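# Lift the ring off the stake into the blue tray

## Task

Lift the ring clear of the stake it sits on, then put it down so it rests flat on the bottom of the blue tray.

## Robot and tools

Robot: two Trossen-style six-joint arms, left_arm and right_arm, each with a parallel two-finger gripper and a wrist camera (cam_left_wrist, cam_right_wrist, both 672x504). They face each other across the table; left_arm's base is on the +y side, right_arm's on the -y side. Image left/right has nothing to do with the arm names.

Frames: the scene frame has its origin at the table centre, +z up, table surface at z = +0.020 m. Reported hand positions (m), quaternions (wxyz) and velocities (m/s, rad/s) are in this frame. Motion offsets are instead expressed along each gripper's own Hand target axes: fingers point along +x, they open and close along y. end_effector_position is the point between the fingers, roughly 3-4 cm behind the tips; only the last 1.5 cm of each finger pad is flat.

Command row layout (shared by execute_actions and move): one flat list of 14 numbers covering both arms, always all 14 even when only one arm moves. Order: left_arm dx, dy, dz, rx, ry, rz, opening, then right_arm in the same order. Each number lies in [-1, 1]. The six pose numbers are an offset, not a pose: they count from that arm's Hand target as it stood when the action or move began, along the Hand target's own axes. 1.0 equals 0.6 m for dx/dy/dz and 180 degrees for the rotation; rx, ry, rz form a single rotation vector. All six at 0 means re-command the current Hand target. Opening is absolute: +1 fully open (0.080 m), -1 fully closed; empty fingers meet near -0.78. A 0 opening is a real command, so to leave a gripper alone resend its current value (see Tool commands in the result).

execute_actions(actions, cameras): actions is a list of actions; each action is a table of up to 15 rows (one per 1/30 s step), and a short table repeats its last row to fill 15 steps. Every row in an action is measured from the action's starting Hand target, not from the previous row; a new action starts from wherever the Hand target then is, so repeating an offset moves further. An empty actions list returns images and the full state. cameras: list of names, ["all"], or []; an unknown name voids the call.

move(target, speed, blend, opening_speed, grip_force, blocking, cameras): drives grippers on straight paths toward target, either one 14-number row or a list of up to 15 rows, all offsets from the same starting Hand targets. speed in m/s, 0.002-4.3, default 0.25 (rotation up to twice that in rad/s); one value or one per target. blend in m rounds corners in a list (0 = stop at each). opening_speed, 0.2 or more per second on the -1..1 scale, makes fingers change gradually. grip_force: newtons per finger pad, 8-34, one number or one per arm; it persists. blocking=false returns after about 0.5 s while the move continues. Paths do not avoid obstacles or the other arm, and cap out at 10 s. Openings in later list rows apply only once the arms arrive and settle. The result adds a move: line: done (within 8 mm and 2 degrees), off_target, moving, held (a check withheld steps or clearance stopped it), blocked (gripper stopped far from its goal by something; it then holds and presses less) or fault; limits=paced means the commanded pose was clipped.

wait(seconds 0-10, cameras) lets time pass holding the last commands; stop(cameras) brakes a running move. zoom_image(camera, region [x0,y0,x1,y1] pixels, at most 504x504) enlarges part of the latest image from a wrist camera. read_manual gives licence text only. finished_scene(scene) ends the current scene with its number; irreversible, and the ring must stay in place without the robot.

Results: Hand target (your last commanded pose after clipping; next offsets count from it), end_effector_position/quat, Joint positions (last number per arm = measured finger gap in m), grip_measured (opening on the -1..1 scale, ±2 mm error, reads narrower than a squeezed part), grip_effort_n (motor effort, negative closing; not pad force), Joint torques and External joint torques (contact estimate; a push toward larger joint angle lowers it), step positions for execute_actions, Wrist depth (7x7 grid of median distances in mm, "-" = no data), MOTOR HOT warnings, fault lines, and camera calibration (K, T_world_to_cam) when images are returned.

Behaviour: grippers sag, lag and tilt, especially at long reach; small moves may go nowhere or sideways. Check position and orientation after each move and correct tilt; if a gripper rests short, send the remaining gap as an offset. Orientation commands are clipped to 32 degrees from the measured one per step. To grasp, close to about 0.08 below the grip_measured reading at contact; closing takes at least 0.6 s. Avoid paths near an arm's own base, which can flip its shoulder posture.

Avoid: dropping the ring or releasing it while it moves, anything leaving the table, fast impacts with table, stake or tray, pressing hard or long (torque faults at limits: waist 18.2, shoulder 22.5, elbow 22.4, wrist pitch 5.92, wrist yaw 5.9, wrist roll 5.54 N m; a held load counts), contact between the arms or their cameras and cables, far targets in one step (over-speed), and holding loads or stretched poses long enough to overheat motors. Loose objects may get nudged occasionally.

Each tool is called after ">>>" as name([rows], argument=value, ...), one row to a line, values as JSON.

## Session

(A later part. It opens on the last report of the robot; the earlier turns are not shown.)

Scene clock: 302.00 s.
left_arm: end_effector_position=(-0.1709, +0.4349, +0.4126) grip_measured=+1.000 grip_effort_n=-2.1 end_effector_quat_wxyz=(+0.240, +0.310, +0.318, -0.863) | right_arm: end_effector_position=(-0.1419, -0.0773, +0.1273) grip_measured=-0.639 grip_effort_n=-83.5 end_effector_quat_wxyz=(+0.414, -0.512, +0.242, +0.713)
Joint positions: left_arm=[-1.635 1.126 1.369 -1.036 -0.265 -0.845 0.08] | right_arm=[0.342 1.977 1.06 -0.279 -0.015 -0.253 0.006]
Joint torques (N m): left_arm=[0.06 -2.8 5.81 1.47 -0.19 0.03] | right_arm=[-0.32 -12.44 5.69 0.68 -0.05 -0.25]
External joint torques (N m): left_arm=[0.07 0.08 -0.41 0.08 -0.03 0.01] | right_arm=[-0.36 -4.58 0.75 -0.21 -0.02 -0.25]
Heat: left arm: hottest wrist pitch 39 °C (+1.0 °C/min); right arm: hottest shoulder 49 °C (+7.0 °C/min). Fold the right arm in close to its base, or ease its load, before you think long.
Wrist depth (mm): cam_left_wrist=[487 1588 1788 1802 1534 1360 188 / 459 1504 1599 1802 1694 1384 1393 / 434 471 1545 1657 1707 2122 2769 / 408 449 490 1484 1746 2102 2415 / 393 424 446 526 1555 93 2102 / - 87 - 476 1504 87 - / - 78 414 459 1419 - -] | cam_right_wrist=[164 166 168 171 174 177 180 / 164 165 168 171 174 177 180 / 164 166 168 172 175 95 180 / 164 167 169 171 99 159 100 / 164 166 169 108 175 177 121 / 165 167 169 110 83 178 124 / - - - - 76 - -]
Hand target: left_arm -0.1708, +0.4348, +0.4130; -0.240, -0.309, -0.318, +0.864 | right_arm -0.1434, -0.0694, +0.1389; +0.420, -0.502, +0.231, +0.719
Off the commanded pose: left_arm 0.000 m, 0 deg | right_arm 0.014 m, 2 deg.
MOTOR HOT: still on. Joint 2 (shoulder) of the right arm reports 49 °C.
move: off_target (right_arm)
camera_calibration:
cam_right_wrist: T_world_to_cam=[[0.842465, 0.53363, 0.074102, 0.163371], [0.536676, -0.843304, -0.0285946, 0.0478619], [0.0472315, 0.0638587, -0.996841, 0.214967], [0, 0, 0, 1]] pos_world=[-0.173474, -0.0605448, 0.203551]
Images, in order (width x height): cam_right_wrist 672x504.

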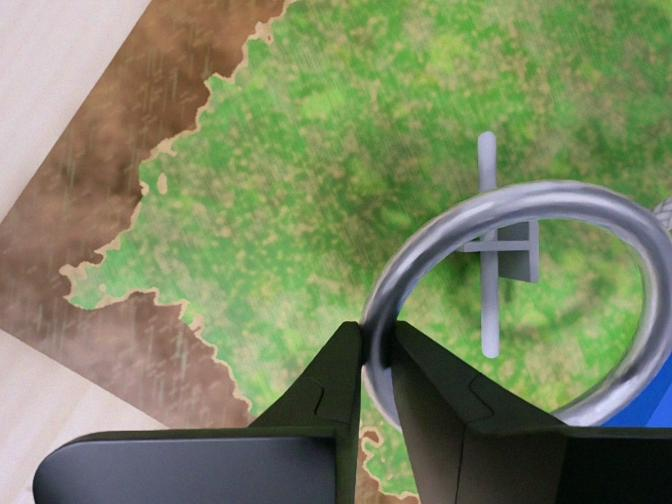

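>>> move([
  [0,0,0,0,0,0,1,-0.0933,-0.009,0.0397,0,0,0,-0.76],
  [0,0,0,0,0,0,1,-0.1232,-0.2897,-0.0968,0,0.167,0,-0.76],
], speed=[0.1,0.2], blend=[0.02,0], cameras=["cam_right_wrist"])

Scene clock: 316.10 s.
left_arm: end_effector_position=(-0.1709, +0.4349, +0.4126) grip_measured=+1.000 grip_effort_n=-1.6 end_effector_quat_wxyz=(+0.240, +0.310, +0.318, -0.863) | right_arm: end_effector_position=(+0.0422, -0.0509, +0.1976) grip_measured=-0.639 grip_effort_n=-83.5 end_effector_quat_wxyz=(+0.344, -0.669, +0.339, +0.564)
Joint positions: left_arm=[-1.635 1.126 1.369 -1.036 -0.265 -0.845 0.08] | right_arm=[-0.066 2.183 1.753 -1.196 0.138 -0.632 0.006]
Joint torques (N m): left_arm=[0.07 -2.79 5.83 1.48 -0.19 0.04] | right_arm=[0.08 -11.54 6.29 -0.13 0.29 -0.27]
External joint torques (N m): left_arm=[0.05 0.12 -0.42 0.08 -0.03 0.02] | right_arm=[0.13 -2.02 0.99 -0.36 0.24 -0.27]
Heat: left arm: hottest wrist pitch 39 °C (+0.0 °C/min); right arm: hottest shoulder 46 °C (+3.0 °C/min).
Wrist depth (mm): cam_left_wrist=[482 1514 1682 1774 1514 1328 1108 / 464 506 1682 1746 1669 1402 1336 / 436 475 1504 1694 1846 2102 2226 / 414 446 488 511 1788 2064 2293 / 392 426 449 496 1599 93 2045 / - 87 396 475 1465 87 - / - 82 420 460 1428 - -] | cam_right_wrist=[187 188 188 185 192 179 193 / 200 203 201 203 205 - 206 / 217 217 215 214 217 94 206 / 237 239 232 236 98 240 100 / 261 261 266 106 260 280 117 / 288 291 - - 83 297 127 / - - - - 76 - -]
Hand target: left_arm -0.1708, +0.4348, +0.4130; -0.240, -0.309, -0.318, +0.864 | right_arm +0.0431, -0.0470, +0.1998; -0.346, +0.672, -0.332, -0.565
Off the commanded pose: left_arm 0.000 m, 0 deg | right_arm 0.005 m, 1 deg.
MOTOR HOT: cleared for the motors of the right arm.
move: done
camera_calibration:
cam_right_wrist: T_world_to_cam=[[0.847042, 0.525704, 0.0784575, -0.0125189], [0.441451, -0.778005, 0.447023, -0.113339], [0.296042, -0.344012, -0.891075, 0.222577], [0, 0, 0, 1]] pos_world=[-0.00525445, -0.00502788, 0.249981]
Images, in order (width x height): cam_right_wrist 672x504.

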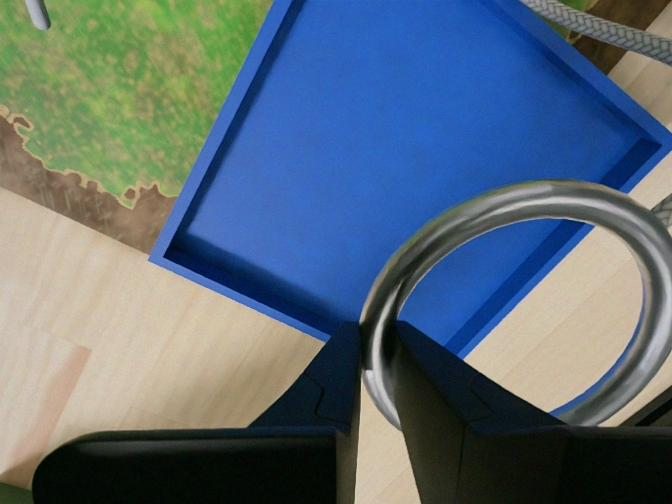

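>>> move(target=[0,0,0,0,0,0,1,0.181,0.0138,0.026,0,0,0,-0.76], speed=0.12, cameras=["cam_right_wrist"])

Scene clock: 325.77 s.
left_arm: end_effector_position=(-0.1709, +0.4349, +0.4126) grip_measured=+1.000 grip_effort_n=-1.6 end_effector_quat_wxyz=(+0.240, +0.310, +0.318, -0.863) | right_arm: end_effector_position=(+0.0428, -0.0433, +0.0911) grip_measured=-0.639 grip_effort_n=-83.5 end_effector_quat_wxyz=(+0.349, -0.668, +0.335, +0.566)
Joint positions: left_arm=[-1.635 1.126 1.369 -1.036 -0.265 -0.845 0.08] | right_arm=[-0.066 2.35 1.588 -0.85 0.139 -0.632 0.006]
Joint torques (N m): left_arm=[0.1 -2.79 5.85 1.47 -0.18 0.04] | right_arm=[0.04 -12.36 3.52 0.11 0.28 -0.27]
External joint torques (N m): left_arm=[0.12 0.04 -0.36 0.06 -0.03 0.02] | right_arm=[0.04 -2.42 -1.23 -0.14 0.23 -0.28]
Heat: left arm: hottest wrist pitch 39 °C (+0.0 °C/min); right arm: hottest shoulder 46 °C (+2.0 °C/min).
Wrist depth (mm): cam_left_wrist=[489 1555 1774 1720 1534 1368 1130 / 461 503 1622 1760 1645 1402 1328 / 435 475 1494 1645 1746 2183 2441 / 412 450 493 1545 1774 2027 2293 / 392 428 451 529 1610 93 2064 / - 93 371 479 1514 87 - / - 364 417 454 1446 - -] | cam_right_wrist=[- 95 - 92 93 94 96 / 102 99 - 100 102 102 103 / 110 105 105 109 107 106 110 / - 114 117 117 100 121 108 / - 126 127 123 128 133 129 / 135 138 136 110 83 - 124 / - - - - 76 - -]
Hand target: left_arm -0.1708, +0.4348, +0.4130; -0.240, -0.309, -0.318, +0.864 | right_arm +0.0434, -0.0442, +0.0899; -0.346, +0.672, -0.332, -0.565
Off the commanded pose: left_arm 0.000 m, 0 deg | right_arm 0.002 m, 1 deg.
move: done
camera_calibration:
cam_right_wrist: T_world_to_cam=[[0.846909, 0.524634, 0.0866273, -0.00941017], [0.440849, -0.783859, 0.437284, -0.0594228], [0.297318, -0.33215, -0.895142, 0.130884], [0, 0, 0, 1]] pos_world=[-0.00474812, 0.00183094, 0.14396]
Images, in order (width x height): cam_right_wrist 672x504.

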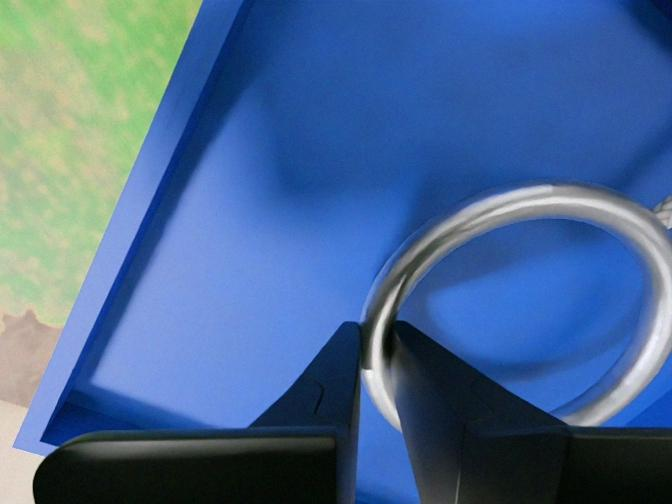

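>>> move(target=[0,0,0,0,0,0,1,0.015,0,0.002,0,0,0,-0.76], speed=0.04, cameras=["cam_right_wrist"])

Scene clock: 329.60 s.
left_arm: end_effector_position=(-0.1709, +0.4349, +0.4126) grip_measured=+1.000 grip_effort_n=-2.1 end_effector_quat_wxyz=(+0.240, +0.310, +0.318, -0.863) | right_arm: end_effector_position=(+0.0430, -0.0414, +0.0838) grip_measured=-0.639 grip_effort_n=-83.5 end_effector_quat_wxyz=(+0.350, -0.667, +0.333, +0.567)
Joint positions: left_arm=[-1.635 1.126 1.369 -1.036 -0.265 -0.845 0.08] | right_arm=[-0.066 2.367 1.586 -0.826 0.139 -0.633 0.006]
Joint torques (N m): left_arm=[0.06 -2.8 5.8 1.48 -0.2 0.03] | right_arm=[-0.09 -11.95 3.24 0.12 0.27 -0.27]
External joint torques (N m): left_arm=[0.06 0.04 -0.48 0.04 -0.04 0.01] | right_arm=[-0.08 -1.99 -1.43 -0.12 0.22 -0.27]
Heat: left arm: hottest wrist pitch 39 °C (+0.0 °C/min); right arm: hottest shoulder 46 °C (+1.0 °C/min).
Wrist depth (mm): cam_left_wrist=[480 1504 1746 1760 1504 1305 1118 / 466 509 1577 1831 1645 1393 1419 / 434 471 1555 1610 1707 2064 2122 / 412 447 487 522 1788 2027 2270 / 392 426 447 520 1555 93 2083 / - 87 421 480 1484 86 - / - 77 422 455 1437 - -] | cam_right_wrist=[- 90 86 - 88 - 90 / - 83 93 94 93 95 98 / 102 94 97 99 100 100 102 / - 106 106 109 100 112 112 / - 116 119 108 117 122 113 / 129 127 127 111 83 135 136 / - - - - 76 - -]
Hand target: left_arm -0.1708, +0.4348, +0.4130; -0.240, -0.309, -0.318, +0.864 | right_arm +0.0440, -0.0438, +0.0808; -0.346, +0.672, -0.332, -0.564
Off the commanded pose: left_arm 0.000 m, 0 deg | right_arm 0.004 m, 1 deg.
move: done
camera_calibration:
cam_right_wrist: T_world_to_cam=[[0.84608, 0.525481, 0.089541, -0.01014], [0.441942, -0.785418, 0.433366, -0.0545402], [0.298053, -0.327091, -0.896759, 0.125237], [0, 0, 0, 1]] pos_world=[-0.00464444, 0.00345539, 0.136851]
Images, in order (width x height): cam_right_wrist 672x504.

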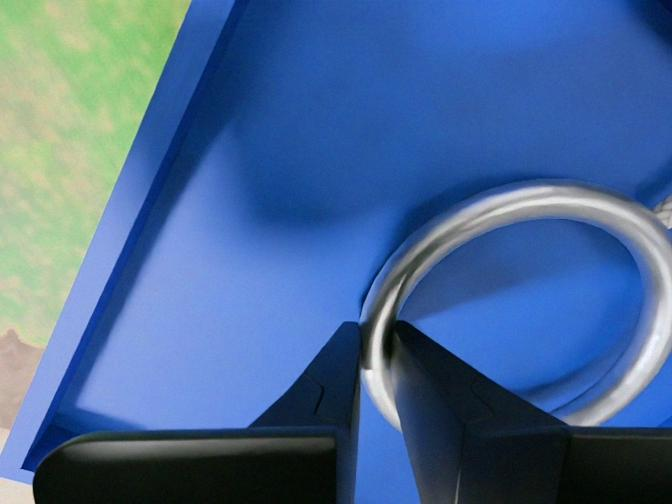

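>>> move(target=[0,0,0,0,0,0,1,0.011,0,0,0,0,0,-0.76], speed=0.03, cameras=["cam_right_wrist"])

>>> zoom_image(camera="cam_right_wrist", region=[340, 160, 672, 440])

Scene clock: 333.47 s.
left_arm: end_effector_position=(-0.1709, +0.4349, +0.4126) grip_measured=+1.000 grip_effort_n=-1.6 end_effector_quat_wxyz=(+0.240, +0.310, +0.318, -0.863) | right_arm: end_effector_position=(+0.0431, -0.0411, +0.0786) grip_measured=-0.639 grip_effort_n=-83.5 end_effector_quat_wxyz=(+0.351, -0.667, +0.331, +0.568)
Joint positions: left_arm=[-1.635 1.126 1.369 -1.036 -0.265 -0.845 0.08] | right_arm=[-0.066 2.377 1.58 -0.807 0.14 -0.635 0.006]
Joint torques (N m): left_arm=[0.08 -2.8 5.84 1.48 -0.19 0.04] | right_arm=[-0.31 -11.61 3.05 0.18 0.26 -0.29]
External joint torques (N m): left_arm=[0.09 0.01 -0.34 0.08 -0.03 0.02] | right_arm=[-0.26 -1.59 -1.66 -0.1 0.21 -0.29]
Heat: left arm: hottest wrist pitch 39 °C (+0.0 °C/min); right arm: hottest shoulder 46 °C (+0.0 °C/min).
Wrist depth (mm): cam_left_wrist=[483 1588 1733 1694 1484 1320 1113 / 464 501 1610 1816 1657 1393 1290 / 434 474 1494 1633 1802 2122 2441 / 414 447 489 425 1816 1974 2468 / 390 428 448 513 1599 93 2064 / - 93 - 480 1494 87 - / - 82 413 458 1402 - -] | cam_right_wrist=[- - 82 84 82 86 85 / - 74 85 89 - 89 94 / - 86 - 95 96 94 97 / - 102 101 104 97 106 102 / - 109 113 107 112 116 116 / - 121 121 113 83 128 127 / - - - - 76 - -]
Hand target: left_arm -0.1708, +0.4348, +0.4130; -0.240, -0.309, -0.318, +0.864 | right_arm +0.0450, -0.0442, +0.0743; -0.346, +0.672, -0.332, -0.564
Off the commanded pose: left_arm 0.000 m, 0 deg | right_arm 0.006 m, 1 deg.
move: done
camera_calibration:
cam_right_wrist: T_world_to_cam=[[0.844986, 0.526851, 0.0917997, -0.0100569], [0.443016, -0.785744, 0.431674, -0.0520133], [0.299559, -0.32409, -0.897346, 0.120769], [0, 0, 0, 1]] pos_world=[-0.00463693, 0.00356947, 0.131748]
Images, in order (width x height): cam_right_wrist 672x504.

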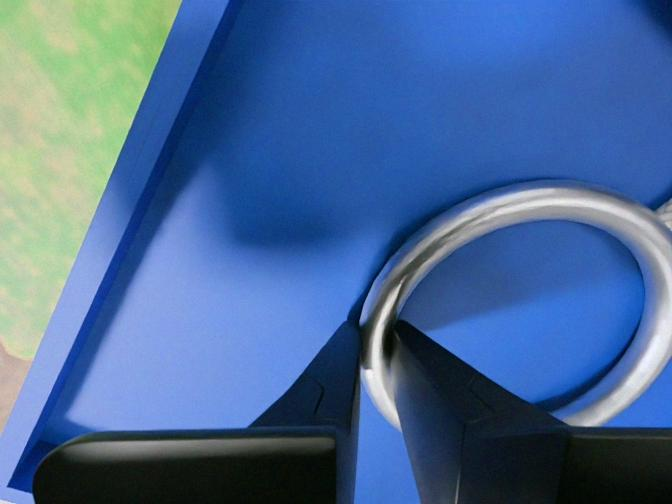

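Scaled by 1.518 from the camera's 672x504 image, which has a finer 960x720 frame.

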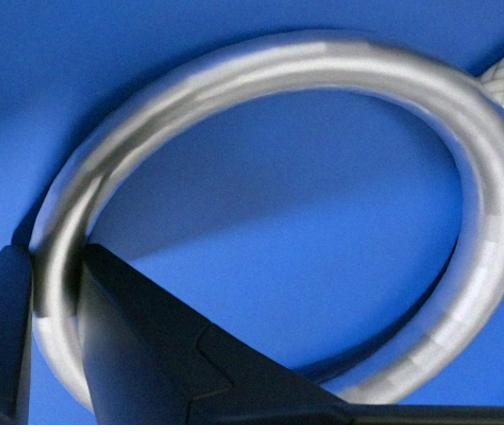

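Nearly there; a bit more, until it stops descending.

>>> move(target=[0,0,0,0,0,0,1,0.008,0,0,0,0,0,-0.76], speed=0.03, cameras=["cam_right_wrist"])

>>> zoom_image(camera="cam_right_wrist", region=[340, 160, 672, 440])

Scene clock: 337.97 s.
left_arm: end_effector_position=(-0.1709, +0.4349, +0.4126) grip_measured=+1.000 grip_effort_n=-1.6 end_effector_quat_wxyz=(+0.240, +0.310, +0.318, -0.863) | right_arm: end_effector_position=(+0.0437, -0.0404, +0.0770) grip_measured=-0.639 grip_effort_n=-83.5 end_effector_quat_wxyz=(+0.352, -0.667, +0.329, +0.569)
Joint positions: left_arm=[-1.635 1.126 1.369 -1.036 -0.265 -0.845 0.08] | right_arm=[-0.067 2.379 1.576 -0.797 0.14 -0.637 0.006]
Joint torques (N m): left_arm=[0.06 -2.8 5.82 1.48 -0.19 0.04] | right_arm=[-0.4 -10.74 2.91 0.44 0.25 -0.27]
External joint torques (N m): left_arm=[0.06 0.04 -0.38 0.08 -0.04 0.01] | right_arm=[-0.43 -0.69 -1.83 0.14 0.2 -0.28]
Heat: left arm: hottest wrist pitch 39 °C (+0.0 °C/min); right arm: hottest shoulder 45 °C (-2.0 °C/min).
Wrist depth (mm): cam_left_wrist=[485 1555 1746 1682 1545 1297 1118 / 462 502 1577 1760 1746 1343 1336 / 433 478 1534 1645 1774 2102 1992 / 414 448 493 1484 1774 1974 2365 / 391 424 451 514 1633 93 2102 / - 87 426 476 1514 87 - / - 77 423 456 1419 - -] | cam_right_wrist=[- - 81 83 81 86 85 / - 73 84 87 91 89 93 / - 91 95 94 95 94 97 / - 100 100 103 97 105 102 / - 108 109 108 113 117 116 / - 119 118 111 83 127 126 / - - - - 77 - -]
Hand target: left_arm -0.1708, +0.4348, +0.4130; -0.240, -0.309, -0.318, +0.864 | right_arm +0.0458, -0.0445, +0.0695; -0.346, +0.672, -0.332, -0.564
Off the commanded pose: left_arm 0.000 m, 0 deg | right_arm 0.009 m, 1 deg.
move: off_target (right_arm)
camera_calibration:
cam_right_wrist: T_world_to_cam=[[0.844336, 0.527414, 0.0945056, -0.0108707], [0.443825, -0.787233, 0.428116, -0.0508599], [0.300192, -0.31953, -0.898769, 0.119541], [0, 0, 0, 1]] pos_world=[-0.00413376, 0.00389159, 0.130241]
Images, in order (width x height): cam_right_wrist 672x504.

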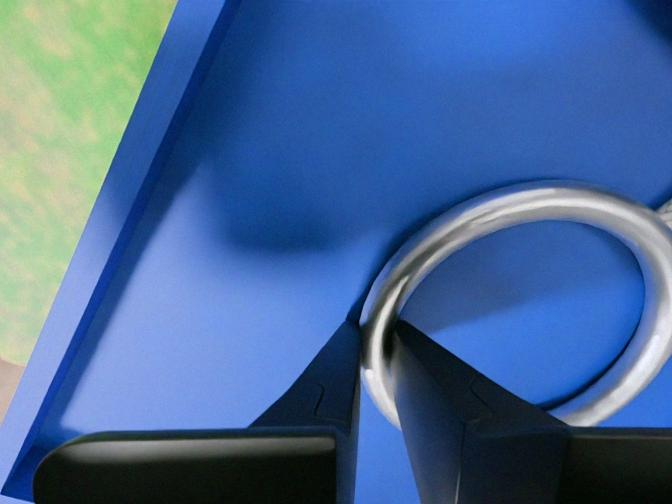

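Scaled by 1.518 from the camera's 672x504 image, which has a finer 960x720 frame.

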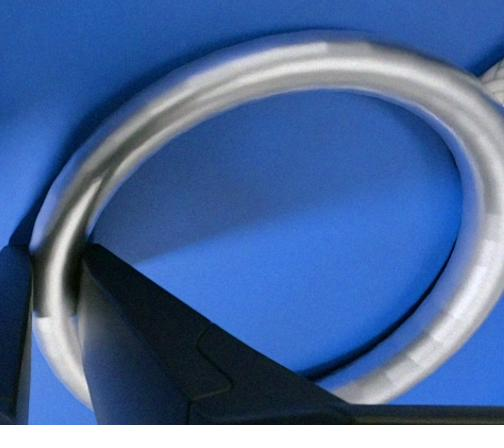

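>>> move(target=[0,0,0,0,0,0,1,-0.008,0,0,0,0,0,-0.25], speed=0.03, opening_speed=0.5, cameras=["cam_right_wrist"])

Scene clock: 343.47 s.
left_arm: end_effector_position=(-0.1709, +0.4349, +0.4126) grip_measured=+1.000 grip_effort_n=-1.6 end_effector_quat_wxyz=(+0.240, +0.310, +0.318, -0.863) | right_arm: end_effector_position=(+0.0440, -0.0417, +0.0771) grip_measured=-0.255 grip_effort_n=20.2 end_effector_quat_wxyz=(+0.351, -0.668, +0.331, +0.567)
Joint positions: left_arm=[-1.635 1.126 1.369 -1.036 -0.265 -0.845 0.08] | right_arm=[-0.067 2.379 1.576 -0.802 0.143 -0.637 0.024]
Joint torques (N m): left_arm=[0.05 -2.77 5.83 1.47 -0.18 0.03] | right_arm=[-0.19 -11.84 3.44 -0.12 0.14 -0.21]
External joint torques (N m): left_arm=[0.07 0.01 -0.34 0.08 -0.03 0.01] | right_arm=[-0.26 -1.83 -1.25 -0.39 0.09 -0.22]
Heat: left arm: hottest wrist pitch 39 °C (+0.0 °C/min); right arm: hottest shoulder 45 °C (-3.0 °C/min).
Wrist depth (mm): cam_left_wrist=[487 1588 1746 1720 1514 1336 1135 / 462 1465 1633 1733 1599 1402 1320 / 437 475 1566 1622 310 2122 2551 / 411 448 494 1514 1831 2083 2293 / 393 427 447 501 1577 93 2064 / - 93 352 477 1465 86 - / - 77 417 456 1402 - -] | cam_right_wrist=[- - 81 82 81 - 84 / - 75 84 87 90 89 92 / - 90 - 94 95 91 96 / - 99 100 102 97 105 107 / - 108 112 108 112 115 116 / - 118 70 114 112 81 129 / - - - 142 141 - -]
Hand target: left_arm -0.1708, +0.4348, +0.4130; -0.240, -0.309, -0.318, +0.864 | right_arm +0.0450, -0.0442, +0.0742; -0.346, +0.672, -0.332, -0.565
Off the commanded pose: left_arm 0.000 m, 0 deg | right_arm 0.004 m, 1 deg.
move: done
camera_calibration:
cam_right_wrist: T_world_to_cam=[[0.844072, 0.528019, 0.0934742, -0.010402], [0.442773, -0.784624, 0.433955, -0.0523308], [0.302479, -0.324902, -0.896072, 0.118597], [0, 0, 0, 1]] pos_world=[-0.00392241, 0.00296491, 0.129953]
Images, in order (width x height): cam_right_wrist 672x504.

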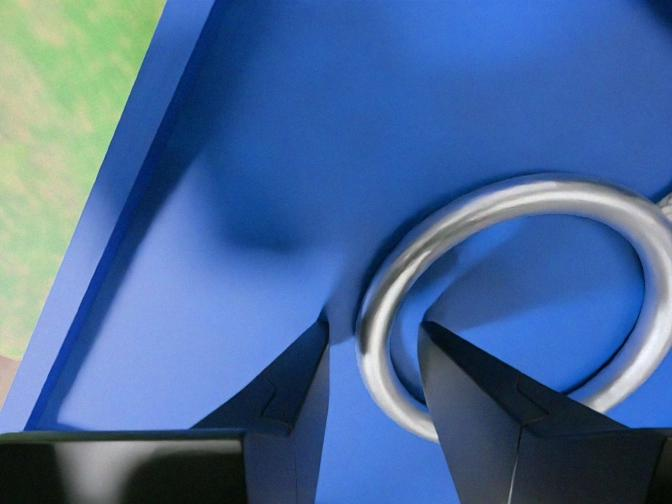

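Retreat straight back along the approach axis, then check.

>>> move(target=[0,0,0,0,0,0,1,-0.25,0,0,0,0,0,-0.25], speed=0.12, cameras=["cam_right_wrist"])

Scene clock: 349.20 s.
left_arm: end_effector_position=(-0.1709, +0.4349, +0.4126) grip_measured=+1.000 grip_effort_n=-2.1 end_effector_quat_wxyz=(+0.240, +0.310, +0.318, -0.863) | right_arm: end_effector_position=(+0.0242, -0.0393, +0.2150) grip_measured=-0.254 grip_effort_n=19.3 end_effector_quat_wxyz=(+0.337, -0.676, +0.338, +0.562)
Joint positions: left_arm=[-1.635 1.126 1.369 -1.036 -0.265 -0.845 0.08] | right_arm=[-0.019 2.232 1.901 -1.314 0.143 -0.597 0.024]
Joint torques (N m): left_arm=[0.05 -2.79 5.83 1.47 -0.19 0.03] | right_arm=[0.11 -13.94 6.01 -0.17 0.04 0.24]
External joint torques (N m): left_arm=[0.04 0.14 -0.46 0.06 -0.03 0.01] | right_arm=[0.13 -4.04 0.64 -0.38 -0.02 0.24]
Heat: left arm: hottest wrist pitch 39 °C (+0.0 °C/min); right arm: hottest shoulder 45 °C (-4.1 °C/min).
Wrist depth (mm): cam_left_wrist=[493 1524 1694 1746 1484 1336 1130 / 463 507 1610 1846 1645 1410 1343 / 437 474 1465 1645 1802 2226 3848 / 414 444 491 517 1788 2027 2248 / 395 425 450 501 1534 93 2045 / - 87 423 475 1494 87 - / - 77 414 458 1428 - -] | cam_right_wrist=[201 202 203 - - 204 212 / 217 219 219 - 221 216 228 / 234 236 229 231 239 247 244 / 257 259 253 - 254 257 274 / 282 288 287 283 110 300 307 / 314 309 65 322 - 322 333 / - - - 373 - - -]
Hand target: left_arm -0.1708, +0.4348, +0.4130; -0.240, -0.309, -0.318, +0.864 | right_arm +0.0237, -0.0359, +0.2225; -0.346, +0.672, -0.332, -0.564
Off the commanded pose: left_arm 0.000 m, 0 deg | right_arm 0.008 m, 1 deg.
move: done
camera_calibration:
cam_right_wrist: T_world_to_cam=[[0.839727, 0.5378, 0.0750362, -0.00335302], [0.448903, -0.765288, 0.461324, -0.106893], [0.305524, -0.353702, -0.884053, 0.245177], [0, 0, 0, 1]] pos_world=[-0.0241071, 0.00671857, 0.266313]
Images, in order (width x height): cam_right_wrist 672x504.

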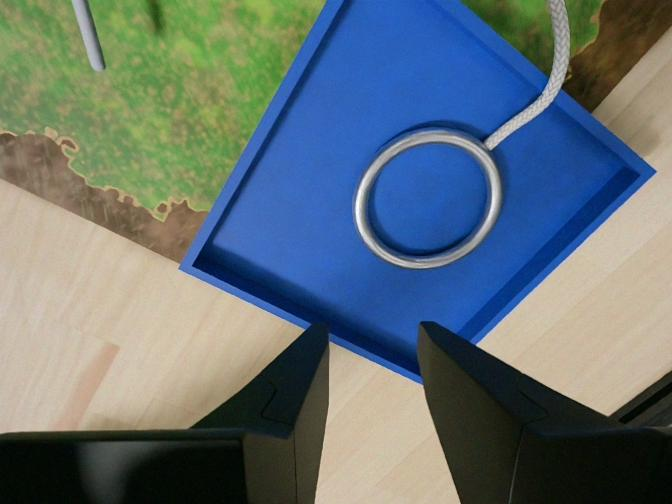

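>>> zoom_image(camera="cam_right_wrist", region=[330, 90, 590, 290])

Scaled by 1.938 from the camera's 672x504 image, which has a finer 960x720 frame.

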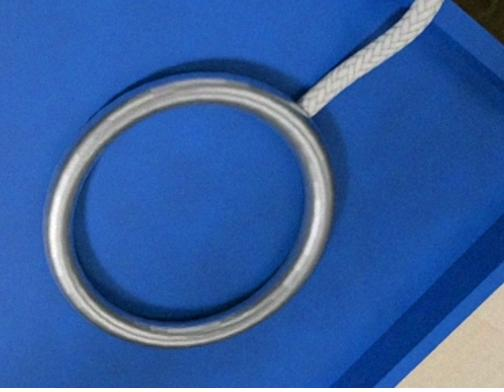

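Flat.

>>> finished_scene(scene=2)

The scene is finished: the task was done.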